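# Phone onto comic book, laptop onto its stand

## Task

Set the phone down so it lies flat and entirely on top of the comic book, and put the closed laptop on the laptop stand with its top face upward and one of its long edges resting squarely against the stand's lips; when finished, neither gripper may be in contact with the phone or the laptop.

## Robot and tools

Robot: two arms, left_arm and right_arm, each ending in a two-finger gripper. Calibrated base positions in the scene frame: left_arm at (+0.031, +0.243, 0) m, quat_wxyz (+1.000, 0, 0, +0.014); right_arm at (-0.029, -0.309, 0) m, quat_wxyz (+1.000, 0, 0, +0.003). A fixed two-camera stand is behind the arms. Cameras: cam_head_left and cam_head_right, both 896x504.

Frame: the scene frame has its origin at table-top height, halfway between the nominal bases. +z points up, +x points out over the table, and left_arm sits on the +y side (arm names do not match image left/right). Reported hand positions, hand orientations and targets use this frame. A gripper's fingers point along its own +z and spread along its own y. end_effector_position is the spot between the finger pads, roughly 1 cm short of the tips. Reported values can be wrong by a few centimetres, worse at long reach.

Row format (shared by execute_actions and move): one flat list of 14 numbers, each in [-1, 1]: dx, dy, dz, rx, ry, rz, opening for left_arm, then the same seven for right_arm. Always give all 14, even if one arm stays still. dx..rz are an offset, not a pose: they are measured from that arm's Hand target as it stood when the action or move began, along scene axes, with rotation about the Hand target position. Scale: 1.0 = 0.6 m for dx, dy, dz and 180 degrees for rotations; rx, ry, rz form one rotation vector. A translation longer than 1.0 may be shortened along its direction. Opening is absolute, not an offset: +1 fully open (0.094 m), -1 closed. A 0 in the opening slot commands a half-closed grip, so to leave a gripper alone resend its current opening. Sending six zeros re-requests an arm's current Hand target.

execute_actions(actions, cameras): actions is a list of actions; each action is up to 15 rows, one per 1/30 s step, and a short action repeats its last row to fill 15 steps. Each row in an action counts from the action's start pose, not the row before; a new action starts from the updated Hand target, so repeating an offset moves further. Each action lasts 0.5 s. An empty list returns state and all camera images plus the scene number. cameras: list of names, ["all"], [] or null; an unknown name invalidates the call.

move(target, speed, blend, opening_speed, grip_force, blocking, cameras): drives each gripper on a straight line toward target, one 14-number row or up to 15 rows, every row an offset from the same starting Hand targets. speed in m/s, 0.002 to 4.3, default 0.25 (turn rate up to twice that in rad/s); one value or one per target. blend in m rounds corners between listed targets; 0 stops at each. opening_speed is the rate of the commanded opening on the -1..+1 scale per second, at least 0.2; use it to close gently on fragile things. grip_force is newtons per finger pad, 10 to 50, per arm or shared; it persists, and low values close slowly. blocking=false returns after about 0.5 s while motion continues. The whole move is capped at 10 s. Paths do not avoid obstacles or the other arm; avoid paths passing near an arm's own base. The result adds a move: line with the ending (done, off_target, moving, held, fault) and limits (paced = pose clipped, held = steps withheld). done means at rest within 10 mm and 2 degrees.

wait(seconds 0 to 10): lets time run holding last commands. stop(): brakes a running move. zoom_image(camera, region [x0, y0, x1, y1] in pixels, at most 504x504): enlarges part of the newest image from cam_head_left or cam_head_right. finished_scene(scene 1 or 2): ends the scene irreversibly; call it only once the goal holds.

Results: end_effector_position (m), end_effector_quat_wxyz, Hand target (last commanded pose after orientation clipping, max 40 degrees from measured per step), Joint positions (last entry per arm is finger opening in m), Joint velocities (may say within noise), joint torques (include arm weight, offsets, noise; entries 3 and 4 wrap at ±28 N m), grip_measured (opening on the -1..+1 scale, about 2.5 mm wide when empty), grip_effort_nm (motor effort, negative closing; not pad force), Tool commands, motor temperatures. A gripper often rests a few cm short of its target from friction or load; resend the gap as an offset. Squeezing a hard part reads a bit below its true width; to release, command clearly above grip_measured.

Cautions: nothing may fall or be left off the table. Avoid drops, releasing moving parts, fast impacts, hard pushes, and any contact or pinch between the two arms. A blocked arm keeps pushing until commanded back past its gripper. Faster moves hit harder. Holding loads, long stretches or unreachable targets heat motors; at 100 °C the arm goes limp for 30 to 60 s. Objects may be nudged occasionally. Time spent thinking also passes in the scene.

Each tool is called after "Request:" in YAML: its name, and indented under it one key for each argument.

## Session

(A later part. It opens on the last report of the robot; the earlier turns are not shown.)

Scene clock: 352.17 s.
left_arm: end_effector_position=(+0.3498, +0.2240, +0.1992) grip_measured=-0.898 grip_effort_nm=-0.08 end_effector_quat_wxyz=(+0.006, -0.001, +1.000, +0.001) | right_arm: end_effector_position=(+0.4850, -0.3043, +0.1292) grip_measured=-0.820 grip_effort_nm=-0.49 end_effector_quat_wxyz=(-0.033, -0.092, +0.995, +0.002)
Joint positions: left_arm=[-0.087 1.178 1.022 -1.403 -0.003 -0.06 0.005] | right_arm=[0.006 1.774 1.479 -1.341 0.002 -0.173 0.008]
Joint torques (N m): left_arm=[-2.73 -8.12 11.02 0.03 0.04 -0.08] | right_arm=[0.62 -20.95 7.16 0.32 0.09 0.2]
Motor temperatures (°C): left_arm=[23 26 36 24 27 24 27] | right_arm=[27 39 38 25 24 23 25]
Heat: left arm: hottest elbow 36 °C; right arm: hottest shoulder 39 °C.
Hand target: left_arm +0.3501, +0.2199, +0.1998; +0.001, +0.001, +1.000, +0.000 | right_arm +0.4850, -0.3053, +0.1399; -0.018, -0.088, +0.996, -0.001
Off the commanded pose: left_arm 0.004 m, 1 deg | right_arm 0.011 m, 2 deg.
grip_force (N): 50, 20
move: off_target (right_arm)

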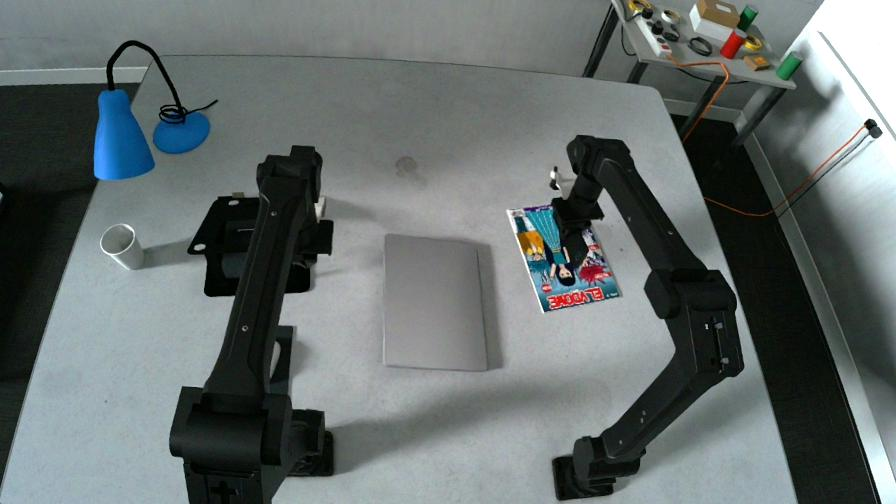

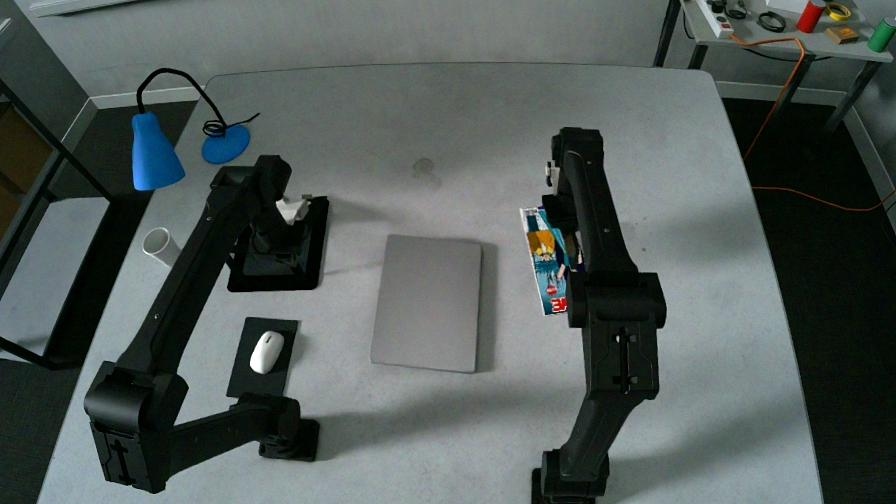

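Request:
move:
  target: [0, 0, 0, 0, 0, 0, -0.9, 0.05, -0.018, -0.1667, 0, -0.018, 0, -1.0]
  speed: 0.2
  cameras: ["all"]

Request:
zoom_image:
  camera: "cam_head_left"
  region: [480, 150, 660, 330]

Request:
zoom_image:
  camera: "cam_head_right"
  region: [480, 150, 660, 330]

Scene clock: 367.80 s.
left_arm: end_effector_position=(+0.3498, +0.2240, +0.1992) grip_measured=-0.898 grip_effort_nm=-0.08 end_effector_quat_wxyz=(+0.006, -0.001, +1.000, +0.001) | right_arm: end_effector_position=(+0.5117, -0.3097, +0.0401) grip_measured=-0.820 grip_effort_nm=-0.49 end_effector_quat_wxyz=(+0.005, -0.089, +0.996, -0.002)
Joint positions: left_arm=[-0.087 1.178 1.022 -1.403 -0.003 -0.06 0.005] | right_arm=[-0.004 1.882 1.384 -1.063 0.003 -0.178 0.008]
Joint torques (N m): left_arm=[-3.78 -8.29 11.18 0.08 0.11 -0.09] | right_arm=[-0.21 -20.37 7.42 0.5 0.09 0.09]
Heat: left arm: hottest elbow 36 °C; right arm: hottest shoulder 39 °C.
Hand target: left_arm +0.3501, +0.2199, +0.1998; +0.001, +0.001, +1.000, +0.000 | right_arm +0.5148, -0.3161, +0.0397; +0.010, -0.088, +0.996, -0.003
Off the commanded pose: left_arm 0.004 m, 1 deg | right_arm 0.007 m, 1 deg.
grip_force (N): 50, 20
move: done

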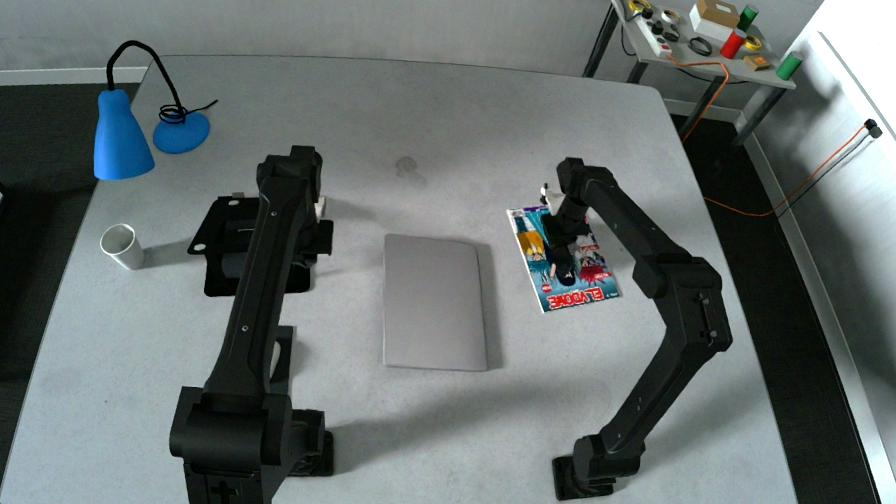

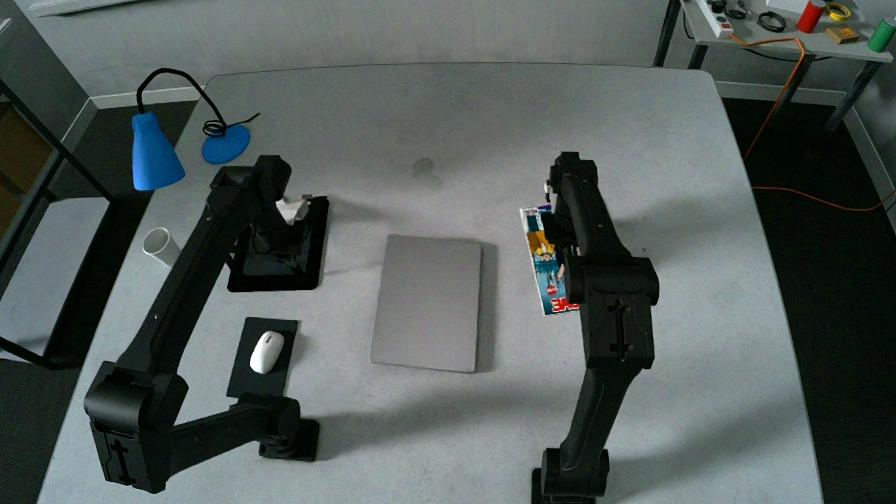

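Scaled by 2.800.

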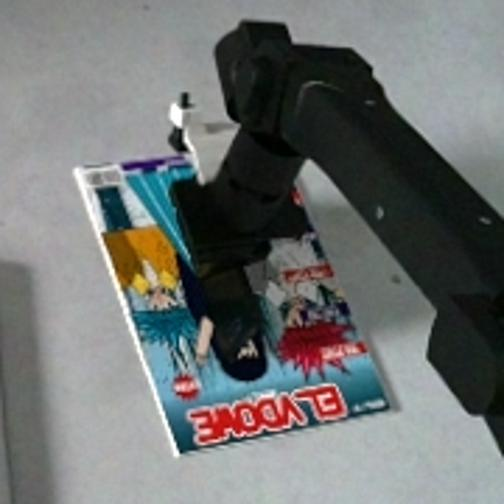

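Scaled by 2.800.

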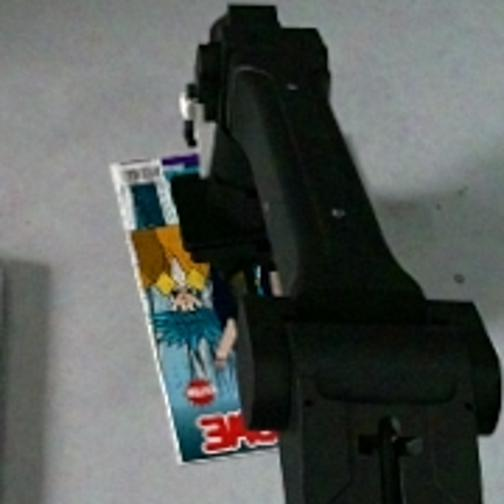

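Request:
zoom_image:
  camera: "cam_head_left"
  region: [530, 215, 600, 295]

Scaled by 6.300.

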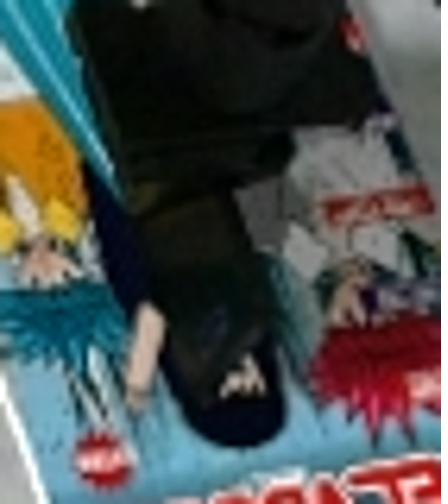

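Request:
move:
  target: [0, 0, 0, 0, 0, 0, -0.9, 0, 0, -0.02, 0, 0, 0, -1.0]
  speed: 0.06

Scene clock: 376.23 s.
left_arm: end_effector_position=(+0.3498, +0.2240, +0.1992) grip_measured=-0.898 grip_effort_nm=-0.08 end_effector_quat_wxyz=(+0.006, -0.001, +1.000, +0.001) | right_arm: end_effector_position=(+0.5182, -0.3097, +0.0402) grip_measured=-0.820 grip_effort_nm=-0.48 end_effector_quat_wxyz=(+0.018, -0.089, +0.996, -0.003)
Joint positions: left_arm=[-0.087 1.178 1.022 -1.403 -0.003 -0.06 0.005] | right_arm=[-0.004 1.882 1.384 -1.037 0.003 -0.178 0.008]
Joint torques (N m): left_arm=[-2.37 -8.47 11.15 0.05 0.03 -0.03] | right_arm=[-0.26 -19.31 6.52 0.53 0.08 0.08]
Heat: left arm: hottest elbow 36 °C; right arm: hottest shoulder 39 °C.
Hand target: left_arm +0.3501, +0.2199, +0.1998; +0.001, +0.001, +1.000, +0.000 | right_arm +0.5149, -0.3161, +0.0277; +0.010, -0.087, +0.996, -0.003
Off the commanded pose: left_arm 0.004 m, 1 deg | right_arm 0.014 m, 1 deg.
grip_force (N): 50, 20
move: off_target (right_arm)

Request:
move:
  target: [0, 0, 0, 0, 0, 0, -0.9, 0, 0, -0.02, 0, 0, 0, -1.0]
  speed: 0.06

Scene clock: 379.37 s.
left_arm: end_effector_position=(+0.3498, +0.2240, +0.1992) grip_measured=-0.898 grip_effort_nm=-0.08 end_effector_quat_wxyz=(+0.006, -0.001, +1.000, +0.001) | right_arm: end_effector_position=(+0.5169, -0.3097, +0.0297) grip_measured=-0.820 grip_effort_nm=-0.48 end_effector_quat_wxyz=(+0.017, -0.089, +0.996, -0.003)
Joint positions: left_arm=[-0.087 1.178 1.022 -1.403 -0.003 -0.06 0.005] | right_arm=[-0.004 1.893 1.371 -1.014 0.003 -0.178 0.008]
Joint torques (N m): left_arm=[-1.85 -8.06 11.02 -0.1 0.05 -0.11] | right_arm=[-0.26 -18.55 6.68 0.62 0.08 0.09]
Heat: left arm: hottest elbow 36 °C; right arm: hottest shoulder 39 °C.
Hand target: left_arm +0.3501, +0.2199, +0.1998; +0.001, +0.001, +1.000, +0.000 | right_arm +0.5150, -0.3161, +0.0159; +0.010, -0.087, +0.996, -0.003
Off the commanded pose: left_arm 0.004 m, 1 deg | right_arm 0.016 m, 1 deg.
grip_force (N): 50, 20
move: off_target (right_arm)

Request:
move:
  target: [0, 0, 0, 0, 0, 0, -0.9, 0, 0, -0.015, 0, 0, 0, -1.0]
  speed: 0.06
  cameras: ["cam_head_left"]

Request:
zoom_image:
  camera: "cam_head_left"
  region: [530, 215, 600, 295]

Scene clock: 382.33 s.
left_arm: end_effector_position=(+0.3498, +0.2240, +0.1992) grip_measured=-0.898 grip_effort_nm=-0.08 end_effector_quat_wxyz=(+0.006, -0.001, +1.000, +0.001) | right_arm: end_effector_position=(+0.5186, -0.3097, +0.0286) grip_measured=-0.820 grip_effort_nm=-0.48 end_effector_quat_wxyz=(+0.022, -0.089, +0.996, -0.003)
Joint positions: left_arm=[-0.087 1.178 1.022 -1.403 -0.003 -0.06 0.005] | right_arm=[-0.004 1.893 1.367 -1 0.003 -0.178 0.008]
Joint torques (N m): left_arm=[-2.08 -7.65 11.14 -0.21 0.07 -0.02] | right_arm=[-0.21 -18.08 6.24 0.92 0.08 0.09]
Heat: left arm: hottest elbow 36 °C; right arm: hottest shoulder 38 °C.
Hand target: left_arm +0.3501, +0.2199, +0.1998; +0.001, +0.001, +1.000, +0.000 | right_arm +0.5148, -0.3161, +0.0068; +0.010, -0.087, +0.996, -0.003
Off the commanded pose: left_arm 0.004 m, 1 deg | right_arm 0.023 m, 1 deg.
grip_force (N): 50, 20
move: off_target (right_arm)
Images, in order (width x height): cam_head_left 896x504.

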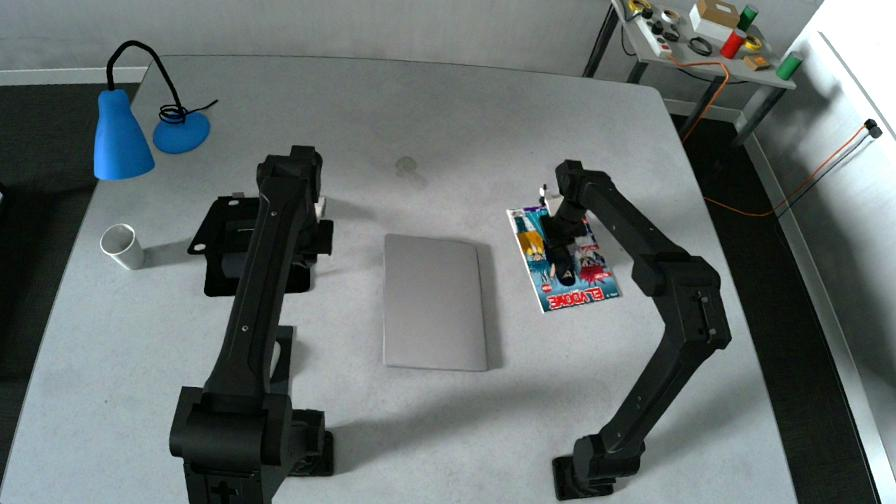

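Scaled by 6.300.

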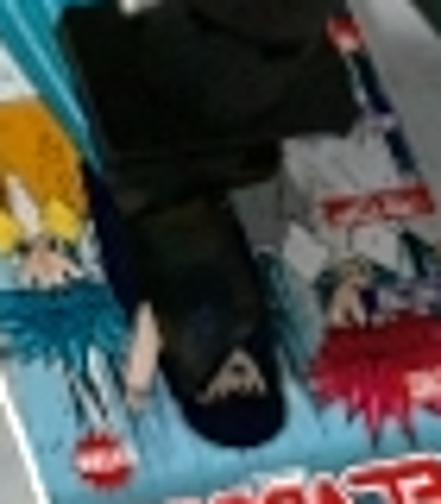

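Request:
move:
  target: [0, 0, 0, 0, 0, 0, -0.9, 0, 0, -0.008, 0, 0.014, 0, -1.0]
  speed: 0.06

Scene clock: 386.23 s.
left_arm: end_effector_position=(+0.3498, +0.2240, +0.1992) grip_measured=-0.898 grip_effort_nm=-0.08 end_effector_quat_wxyz=(+0.006, -0.001, +1.000, +0.001) | right_arm: end_effector_position=(+0.5160, -0.3097, +0.0249) grip_measured=-0.820 grip_effort_nm=-0.48 end_effector_quat_wxyz=(+0.015, -0.089, +0.996, -0.003)
Joint positions: left_arm=[-0.087 1.178 1.022 -1.403 -0.003 -0.06 0.005] | right_arm=[-0.004 1.9 1.367 -1.008 0.003 -0.178 0.008]
Joint torques (N m): left_arm=[-2.49 -8.06 11.07 -0.08 0.08 -0.1] | right_arm=[-0.26 -16.09 8.55 -0.27 0.09 0.09]
Heat: left arm: hottest elbow 36 °C; right arm: hottest shoulder 38 °C.
Hand target: left_arm +0.3501, +0.2199, +0.1998; +0.001, +0.001, +1.000, +0.000 | right_arm +0.5148, -0.3161, +0.0019; -0.012, -0.088, +0.996, -0.001
Off the commanded pose: left_arm 0.004 m, 1 deg | right_arm 0.024 m, 3 deg.
grip_force (N): 50, 20
move: off_target (right_arm)

Request:
move:
  target: [0, 0, 0, 0, 0, 0, -0.9, 0, -0.011, 0.015, 0.082, 0.0145, 0, -1.0]
  speed: 0.1
  cameras: ["cam_head_left"]

Request:
zoom_image:
  camera: "cam_head_left"
  region: [520, 180, 640, 310]

Scene clock: 396.47 s.
left_arm: end_effector_position=(+0.3498, +0.2240, +0.1992) grip_measured=-0.898 grip_effort_nm=-0.08 end_effector_quat_wxyz=(+0.006, -0.001, +1.000, +0.001) | right_arm: end_effector_position=(+0.5103, -0.3150, +0.0259) grip_measured=-0.820 grip_effort_nm=-0.48 end_effector_quat_wxyz=(-0.006, -0.095, +0.987, +0.126)
Joint positions: left_arm=[-0.087 1.178 1.022 -1.403 -0.003 -0.06 0.005] | right_arm=[-0.094 1.939 1.414 -1.106 -0.247 -0.287 0.008]
Joint torques (N m): left_arm=[-2.02 -8.7 10.97 -0.01 0.08 -0.01] | right_arm=[-0.44 -17.08 9.47 -0.72 -0.08 0.06]
Heat: left arm: hottest elbow 36 °C; right arm: hottest shoulder 38 °C.
Hand target: left_arm +0.3501, +0.2199, +0.1998; +0.001, +0.001, +1.000, +0.000 | right_arm +0.5148, -0.3227, +0.0109; -0.024, -0.088, +0.987, +0.129
Off the commanded pose: left_arm 0.004 m, 1 deg | right_arm 0.018 m, 2 deg.
grip_force (N): 50, 20
move: off_target (right_arm)
Images, in order (width x height): cam_head_left 896x504.

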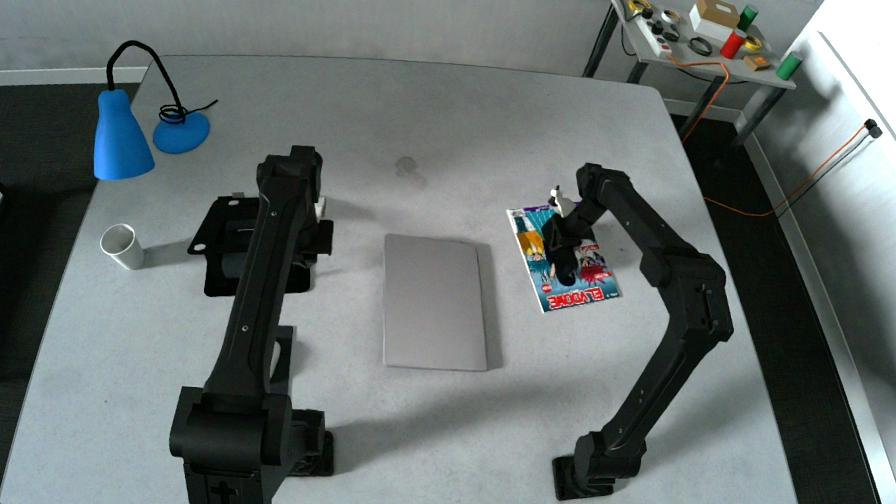

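Scaled by 3.877.

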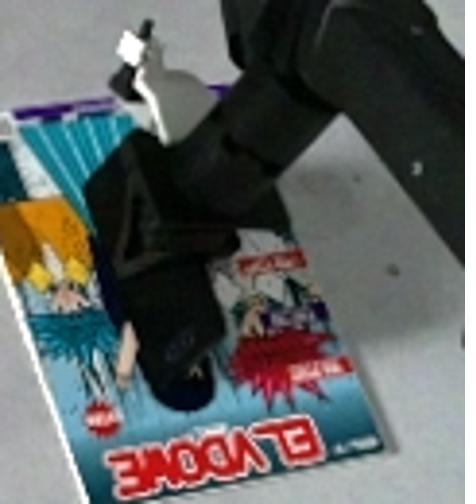

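Request:
move:
  target: [0, 0, 0, 0, 0, 0, -0.9, 0, 0, 0.03, 0, 0, 0, 1.0]
  speed: 0.1
  opening_speed: 0.6
  cameras: ["cam_head_left"]

Request:
zoom_image:
  camera: "cam_head_left"
  region: [520, 180, 640, 310]

Scene clock: 407.67 s.
left_arm: end_effector_position=(+0.3498, +0.2240, +0.1992) grip_measured=-0.898 grip_effort_nm=-0.08 end_effector_quat_wxyz=(+0.006, -0.001, +1.000, +0.001) | right_arm: end_effector_position=(+0.5003, -0.3146, +0.0296) grip_measured=+0.997 grip_effort_nm=0.09 end_effector_quat_wxyz=(-0.030, -0.091, +0.987, +0.132)
Joint positions: left_arm=[-0.087 1.178 1.022 -1.403 -0.003 -0.06 0.005] | right_arm=[-0.096 1.94 1.424 -1.165 -0.25 -0.288 0.094]
Joint torques (N m): left_arm=[-2.2 -8.53 11.19 -0.01 0.06 -0.08] | right_arm=[-0.26 -18.96 9.94 -0.14 0.06 0.1]
Heat: left arm: hottest elbow 36 °C; right arm: hottest elbow 38 °C.
Hand target: left_arm +0.3501, +0.2199, +0.1998; +0.001, +0.001, +1.000, +0.000 | right_arm +0.5148, -0.3228, +0.0290; -0.023, -0.088, +0.987, +0.129
Off the commanded pose: left_arm 0.004 m, 1 deg | right_arm 0.017 m, 1 deg.
grip_force (N): 50, 20
move: off_target (right_arm)
Images, in order (width x height): cam_head_left 896x504.

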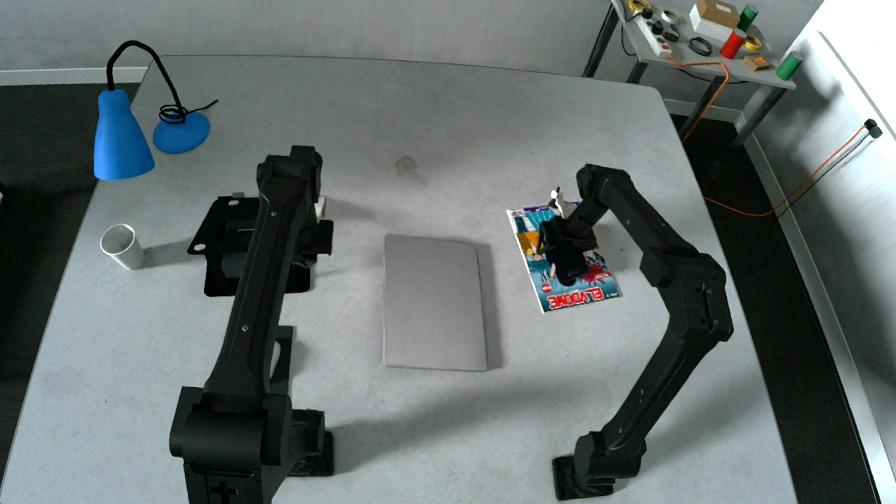

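Scaled by 3.877.

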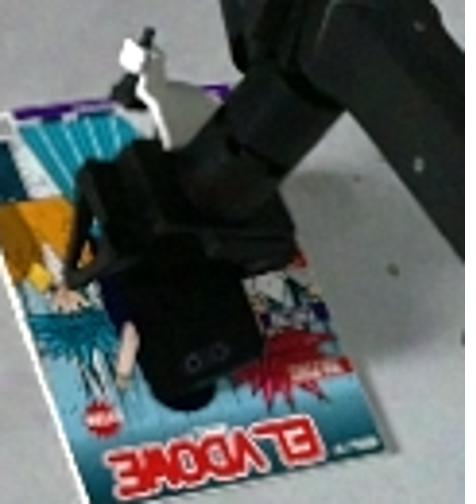

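Request:
move:
  target: [0, 0, 0, 0, 0, 0, -0.9, 0.013, -0.075, 0, 0, 0, 0, 1.0]
  speed: 0.05
  cameras: ["cam_head_left"]

Request:
zoom_image:
  camera: "cam_head_left"
  region: [520, 180, 640, 310]

Scene clock: 414.17 s.
left_arm: end_effector_position=(+0.3498, +0.2240, +0.1992) grip_measured=-0.898 grip_effort_nm=-0.08 end_effector_quat_wxyz=(+0.006, -0.001, +1.000, +0.001) | right_arm: end_effector_position=(+0.5064, -0.3581, +0.0309) grip_measured=+0.999 grip_effort_nm=0.07 end_effector_quat_wxyz=(-0.028, -0.089, +0.987, +0.131)
Joint positions: left_arm=[-0.087 1.178 1.022 -1.403 -0.003 -0.06 0.005] | right_arm=[-0.172 1.965 1.468 -1.197 -0.239 -0.362 0.094]
Joint torques (N m): left_arm=[-2.14 -8.59 11.23 0.08 0.11 -0.09] | right_arm=[-0.32 -18.73 10.86 -0.36 -0.04 0.03]
Heat: left arm: hottest elbow 36 °C; right arm: hottest elbow 39 °C.
Hand target: left_arm +0.3501, +0.2199, +0.1998; +0.001, +0.001, +1.000, +0.000 | right_arm +0.5228, -0.3676, +0.0290; -0.023, -0.088, +0.987, +0.129
Off the commanded pose: left_arm 0.004 m, 1 deg | right_arm 0.019 m, 1 deg.
grip_force (N): 50, 20
move: off_target (right_arm)
Images, in order (width x height): cam_head_left 896x504.

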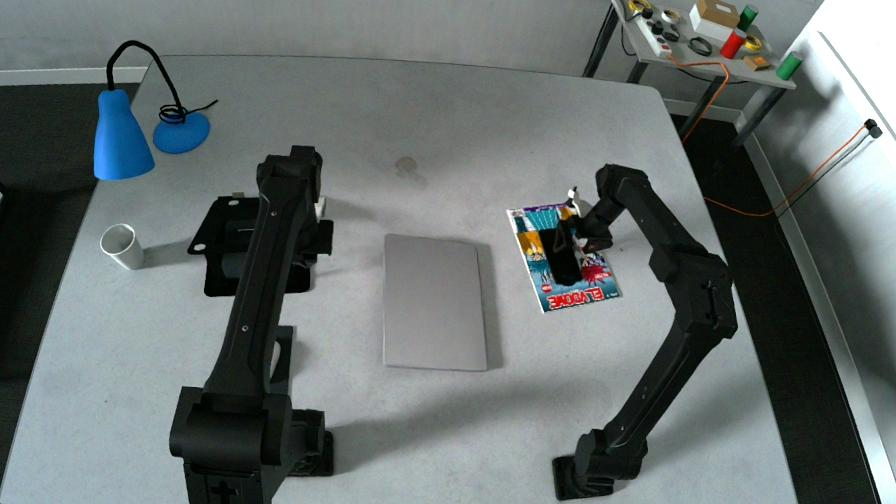

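Scaled by 3.877.

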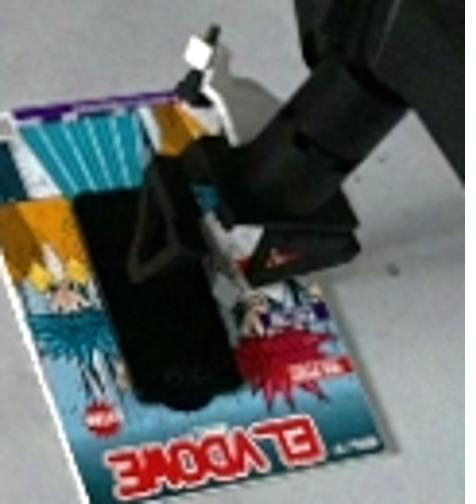

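Request:
move:
  target:
    - [0, 0, 0, 0, 0, 0, -0.9, 0.006, -0.04, 0.004, 0, 0, 0, 1.0]
    - [0, 0, 0, 0, 0, 0, -0.9, 0.0, -0.08, 0.2, 0, 0, 0, 1.0]
  speed: [0.06, 0.25]
  blend: 0.01
  cameras: ["all"]

Request:
zoom_image:
  camera: "cam_head_left"
  region: [500, 180, 640, 320]

Request:
zoom_image:
  camera: "cam_head_right"
  region: [510, 180, 650, 320]

Scene clock: 422.43 s.
left_arm: end_effector_position=(+0.3498, +0.2240, +0.1992) grip_measured=-0.898 grip_effort_nm=-0.08 end_effector_quat_wxyz=(+0.006, -0.001, +1.000, +0.001) | right_arm: end_effector_position=(+0.5087, -0.4064, +0.1336) grip_measured=+0.999 grip_effort_nm=0.07 end_effector_quat_wxyz=(-0.042, -0.087, +0.986, +0.135)
Joint positions: left_arm=[-0.087 1.178 1.022 -1.403 -0.003 -0.06 0.005] | right_arm=[-0.255 1.92 1.683 -1.506 -0.226 -0.445 0.094]
Joint torques (N m): left_arm=[-2.61 -8.47 10.99 0.01 0.08 -0.1] | right_arm=[-0.15 -20.78 11.77 -0.46 -0.1 0.09]
Heat: left arm: hottest elbow 36 °C; right arm: hottest elbow 40 °C.
Hand target: left_arm +0.3501, +0.2199, +0.1998; +0.001, +0.001, +1.000, +0.000 | right_arm +0.5227, -0.4158, +0.1489; -0.023, -0.088, +0.987, +0.129
Off the commanded pose: left_arm 0.004 m, 1 deg | right_arm 0.023 m, 2 deg.
grip_force (N): 50, 20
move: off_target (right_arm)

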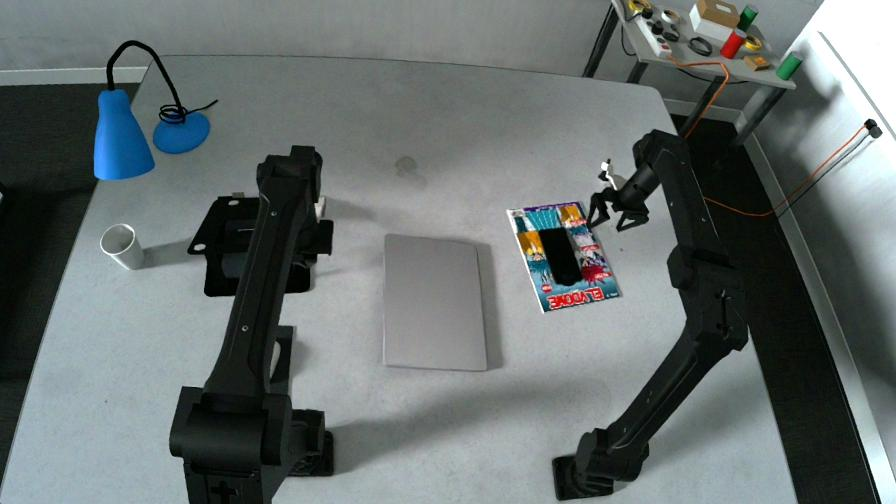

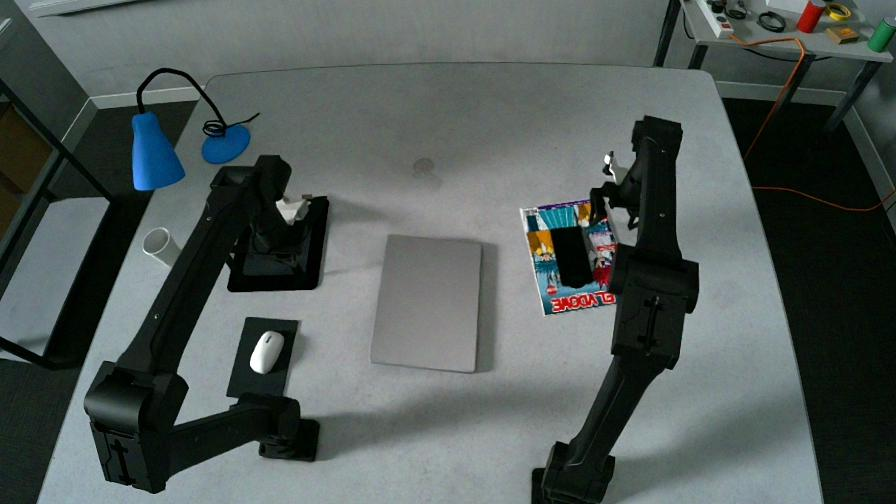

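Scaled by 3.600.

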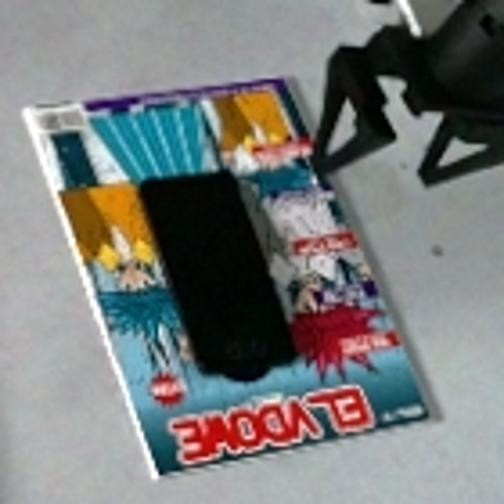

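Scaled by 3.600.

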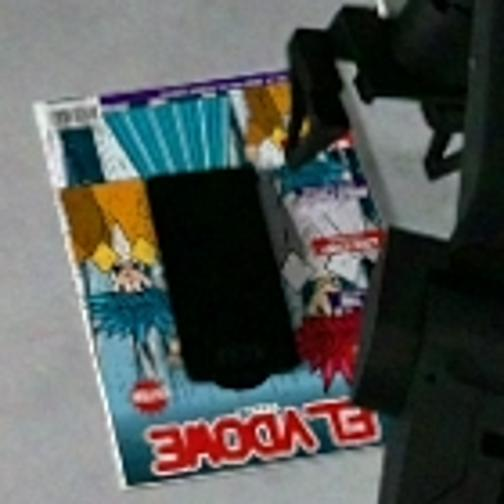

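Request:
zoom_image:
  camera: "cam_head_left"
  region: [575, 145, 665, 235]

Request:
zoom_image:
  camera: "cam_head_right"
  region: [575, 145, 665, 235]

Scaled by 5.600.

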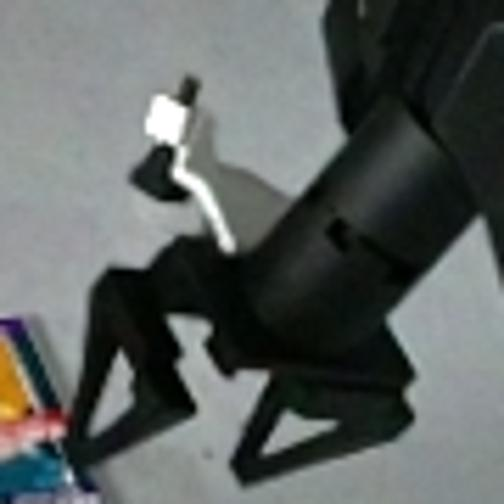

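Scaled by 5.600.

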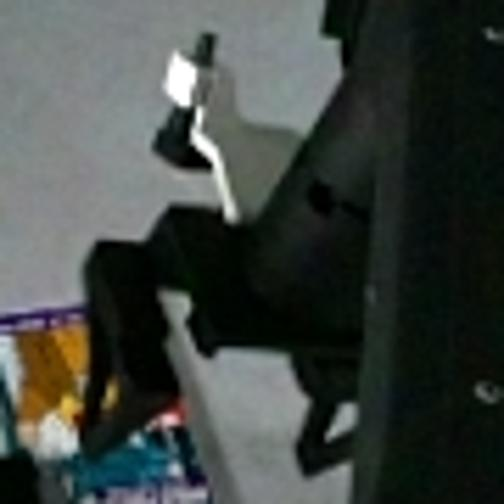

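Request:
move:
  target: [0.0165, -0.133, -0.133, -0.1954, -0.1954, -0.4717, 1.0, -0.288, 0.36, -0.048, 0.1552, -0.24, 0.3827, 1.0]
  speed: 0.35
  cameras: ["all"]

Request:
zoom_image:
  camera: "cam_head_left"
  region: [280, 170, 560, 390]

Request:
zoom_image:
  camera: "cam_head_right"
  region: [280, 170, 560, 390]

Scene clock: 725.93 s.
left_arm: end_effector_position=(+0.3510, +0.1353, +0.1154) grip_measured=+0.998 grip_effort_nm=0.12 end_effector_quat_wxyz=(+0.266, +0.656, +0.652, -0.273) | right_arm: end_effector_position=(+0.3536, -0.2039, +0.1176) grip_measured=+0.999 grip_effort_nm=0.06 end_effector_quat_wxyz=(-0.265, +0.646, -0.661, -0.274)
Joint positions: left_arm=[0.02 1.346 0.788 -1.078 0.781 1.653 0.094] | right_arm=[-0.049 1.494 0.948 -1.072 -0.782 -1.61 0.094]
Joint torques (N m): left_arm=[-0.62 -9 10.86 -0.44 0.63 0.14] | right_arm=[1.32 -14.68 6.06 0.35 -0.53 0.08]
Motor temperatures (°C): left_arm=[23 26 37 24 26 23 26] | right_arm=[26 39 46 25 24 23 25]
Heat: left arm: hottest elbow 37 °C; right arm: hottest elbow 46 °C.
Hand target: left_arm +0.3598, +0.1401, +0.1199; +0.271, +0.653, +0.653, -0.271 | right_arm +0.3499, -0.1997, +0.1201; -0.271, +0.653, -0.654, -0.270
Off the commanded pose: left_arm 0.011 m, 1 deg | right_arm 0.006 m, 1 deg.
grip_force (N): 50, 20
move: off_target (left_arm)

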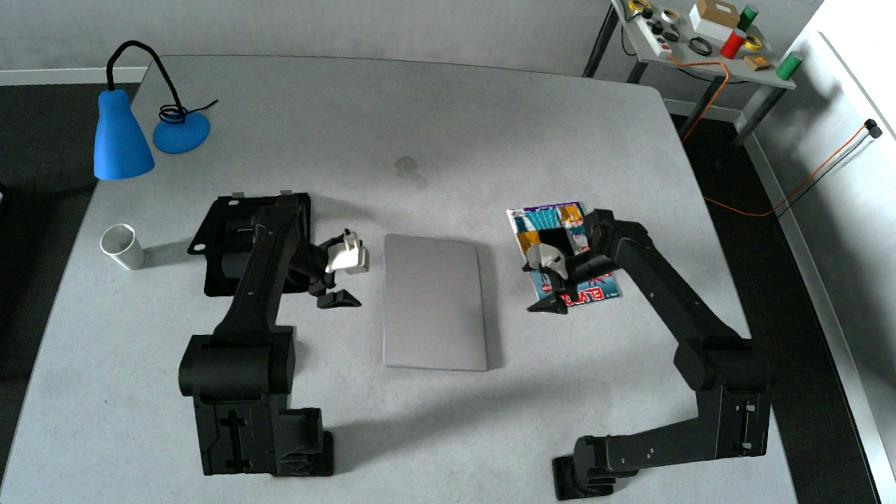

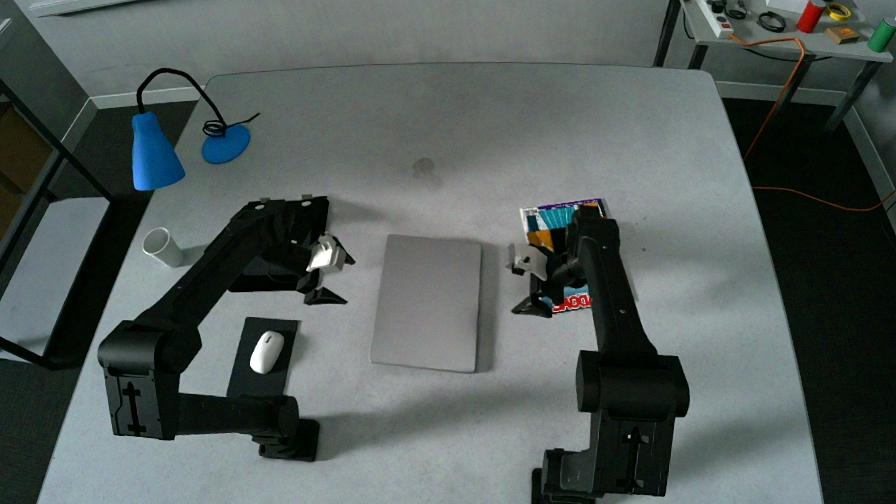

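Scaled by 1.800.

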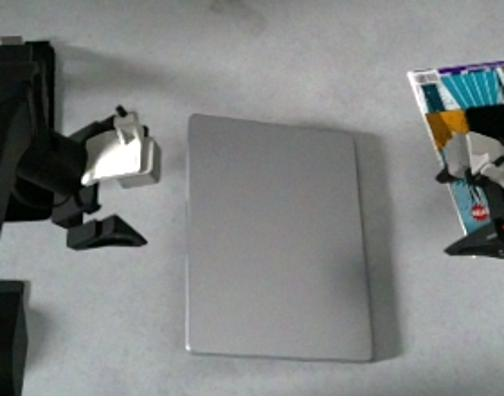

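Scaled by 1.800.

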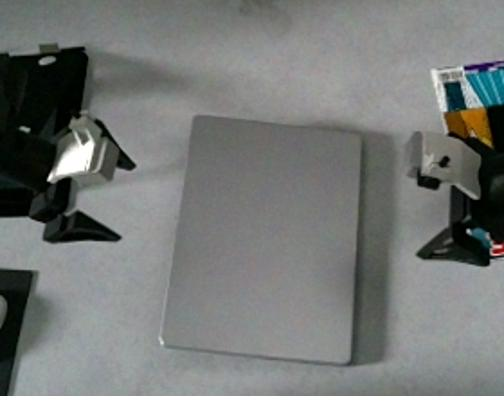

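Request:
move:
  target: [0.0237, -0.0018, -0.1665, 0, 0, 0, 1.0, 0.0417, 0.0312, -0.1667, 0, 0, 0, 1.0]
  speed: 0.2
  cameras: ["all"]

Request:
zoom_image:
  camera: "cam_head_left"
  region: [300, 220, 560, 390]

Request:
zoom_image:
  camera: "cam_head_right"
  region: [300, 220, 560, 390]

Scene clock: 744.83 s.
left_arm: end_effector_position=(+0.3854, +0.1370, +0.0410) grip_measured=+0.998 grip_effort_nm=0.12 end_effector_quat_wxyz=(+0.290, +0.666, +0.641, -0.248) | right_arm: end_effector_position=(+0.3771, -0.1863, +0.0274) grip_measured=+0.999 grip_effort_nm=0.06 end_effector_quat_wxyz=(-0.276, +0.653, -0.654, -0.264)
Joint positions: left_arm=[0.021 1.544 0.75 -0.767 0.782 1.654 0.094] | right_arm=[-0.003 1.691 0.893 -0.748 -0.783 -1.558 0.094]
Joint torques (N m): left_arm=[-1.08 -7.53 5.78 0.23 0.59 0.01] | right_arm=[1.38 -13.63 5.44 0.51 -0.51 0.29]
Heat: left arm: hottest elbow 36 °C; right arm: hottest elbow 43 °C.
Hand target: left_arm +0.3742, +0.1390, +0.0202; +0.271, +0.653, +0.653, -0.271 | right_arm +0.3749, -0.1810, +0.0202; -0.271, +0.653, -0.654, -0.270
Off the commanded pose: left_arm 0.024 m, 4 deg | right_arm 0.009 m, 1 deg.
grip_force (N): 50, 20
move: off_target (left_arm)

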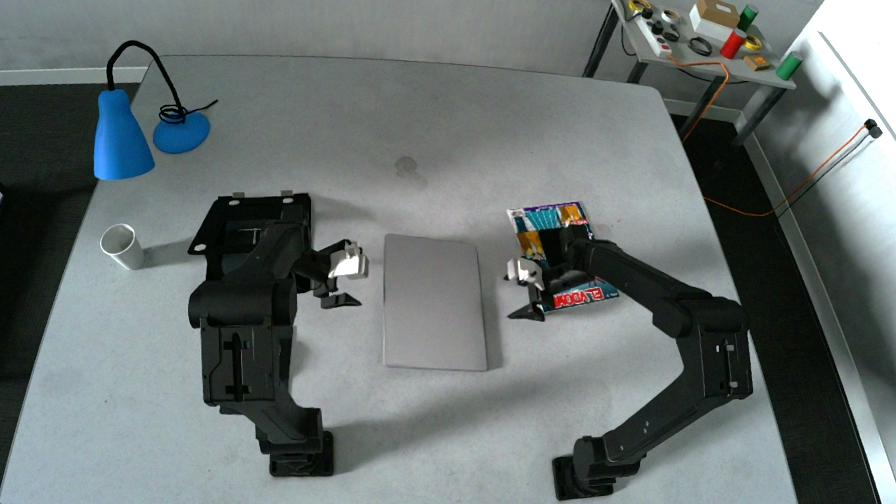

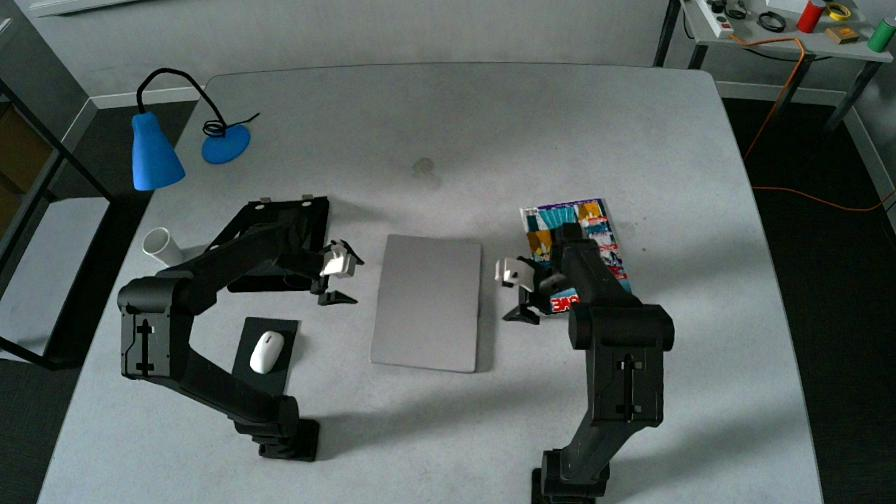

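Scaled by 1.938.

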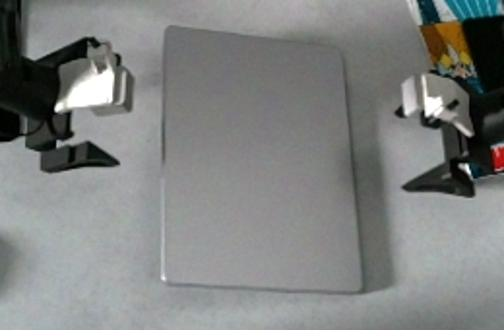

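Scaled by 1.938.

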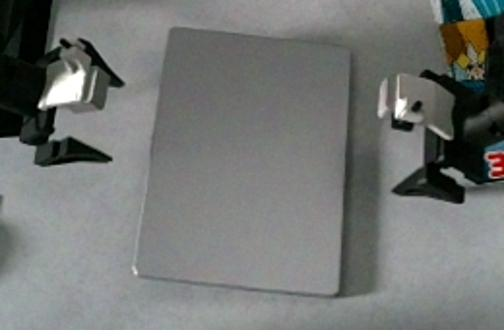

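Request:
zoom_image:
  camera: "cam_head_left"
  region: [300, 225, 380, 320]

Request:
zoom_image:
  camera: "cam_head_left"
  region: [495, 245, 585, 335]

Request:
zoom_image:
  camera: "cam_head_right"
  region: [300, 225, 380, 320]

Scaled by 5.305.

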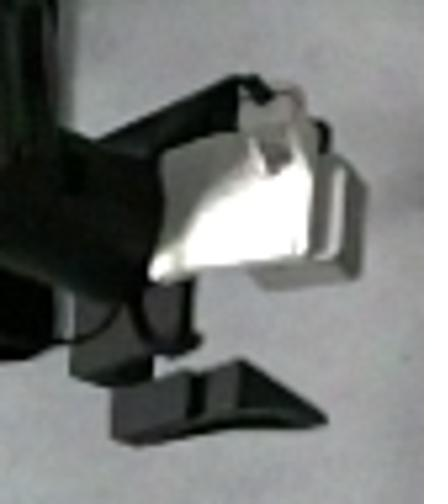

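Scaled by 5.600.

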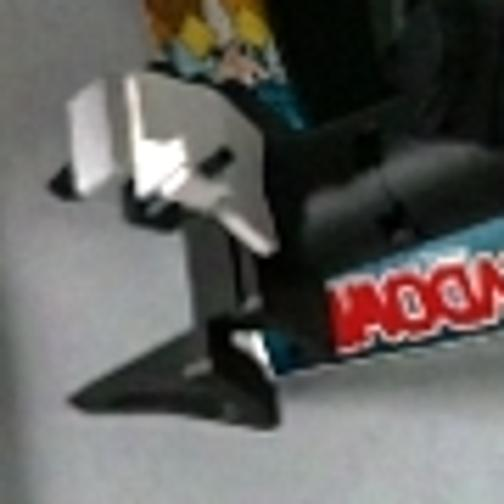

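Scaled by 5.305.

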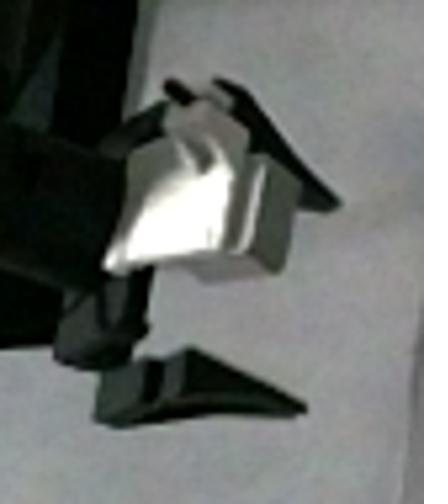

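Request:
execute_actions:
  actions: []

Scene clock: 856.87 s.
left_arm: end_effector_position=(+0.3854, +0.1370, +0.0410) grip_measured=+0.998 grip_effort_nm=0.12 end_effector_quat_wxyz=(+0.290, +0.666, +0.641, -0.248) | right_arm: end_effector_position=(+0.3771, -0.1863, +0.0274) grip_measured=+0.999 grip_effort_nm=0.06 end_effector_quat_wxyz=(-0.276, +0.653, -0.654, -0.264)
Joint positions: left_arm=[0.021 1.544 0.75 -0.767 0.782 1.654 0.094] | right_arm=[-0.003 1.691 0.893 -0.748 -0.783 -1.557 0.094]
Joint velocities: within noise
Joint torques (N m): left_arm=[-1.2 -7.65 5.97 0.02 0.6 -0.02] | right_arm=[1.49 -13.63 5.53 0.49 -0.52 0.22]
Motor temperatures (°C): left_arm=[22 26 32 24 27 23 26] | right_arm=[26 35 37 25 24 23 25]
Heat: left arm: hottest elbow 32 °C; right arm: hottest elbow 37 °C.
Hand target: left_arm +0.3742, +0.1390, +0.0202; +0.271, +0.653, +0.653, -0.271 | right_arm +0.3749, -0.1810, +0.0202; -0.271, +0.653, -0.654, -0.270
Tool commands: left_gripper/opening=+1.0 right_gripper/opening=+1.0
Off the commanded pose: left_arm 0.024 m, 4 deg | right_arm 0.009 m, 1 deg.
grip_force (N): 50, 20

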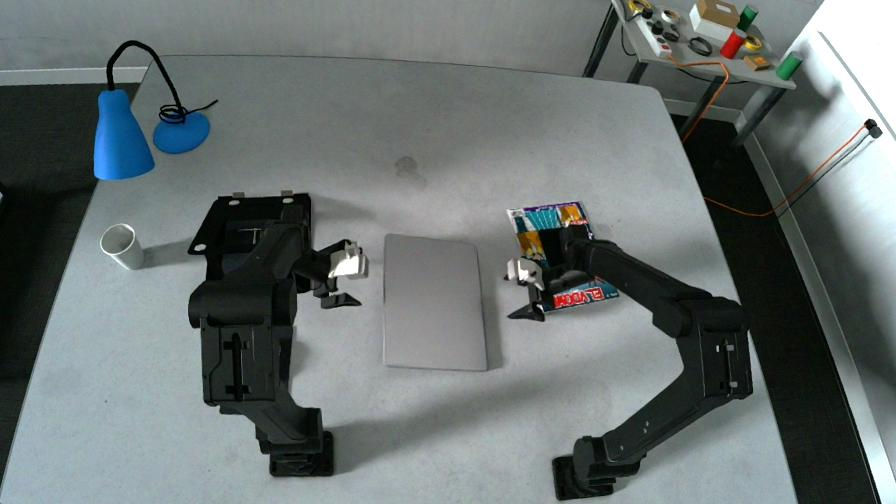

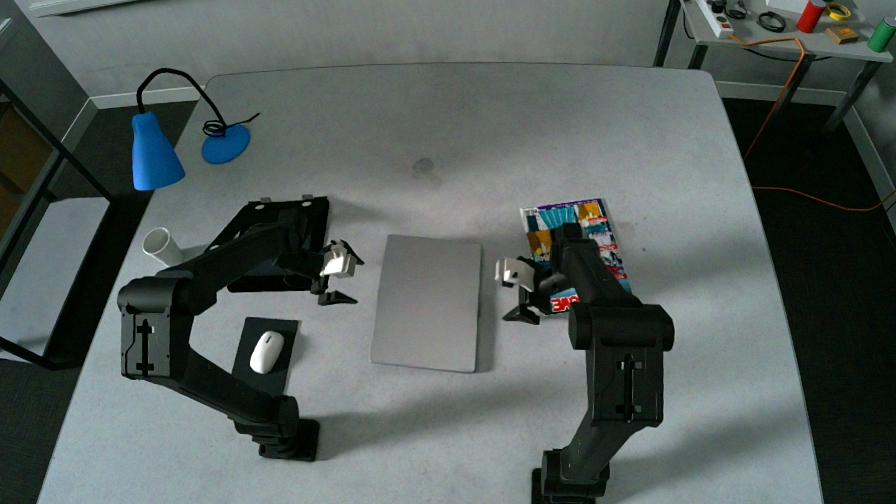

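Request:
zoom_image:
  camera: "cam_head_left"
  region: [370, 330, 510, 390]

Request:
zoom_image:
  camera: "cam_head_right"
  region: [360, 330, 500, 390]

Request:
zoom_image:
  camera: "cam_head_left"
  region: [300, 220, 400, 320]

Request:
zoom_image:
  camera: "cam_head_right"
  region: [460, 230, 560, 330]

Scaled by 3.600.

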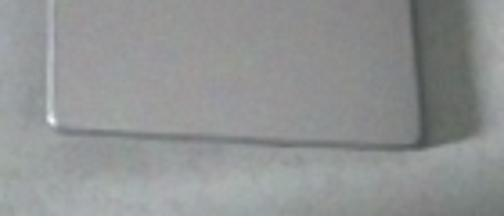

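Scaled by 3.600.

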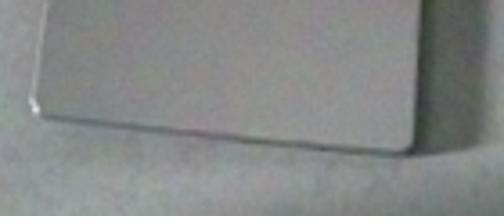

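Scaled by 5.040.

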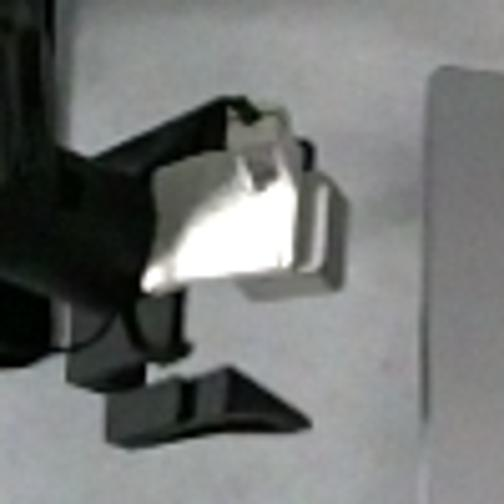

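Scaled by 5.040.

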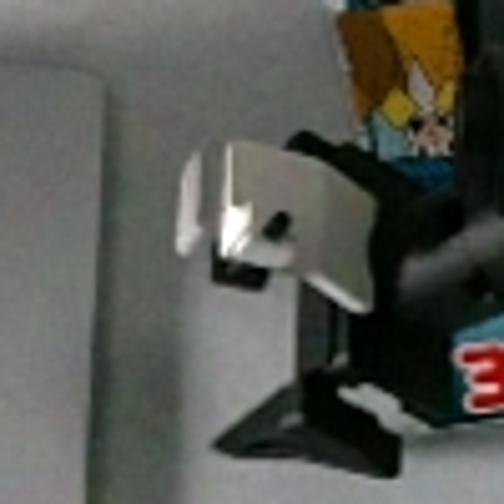

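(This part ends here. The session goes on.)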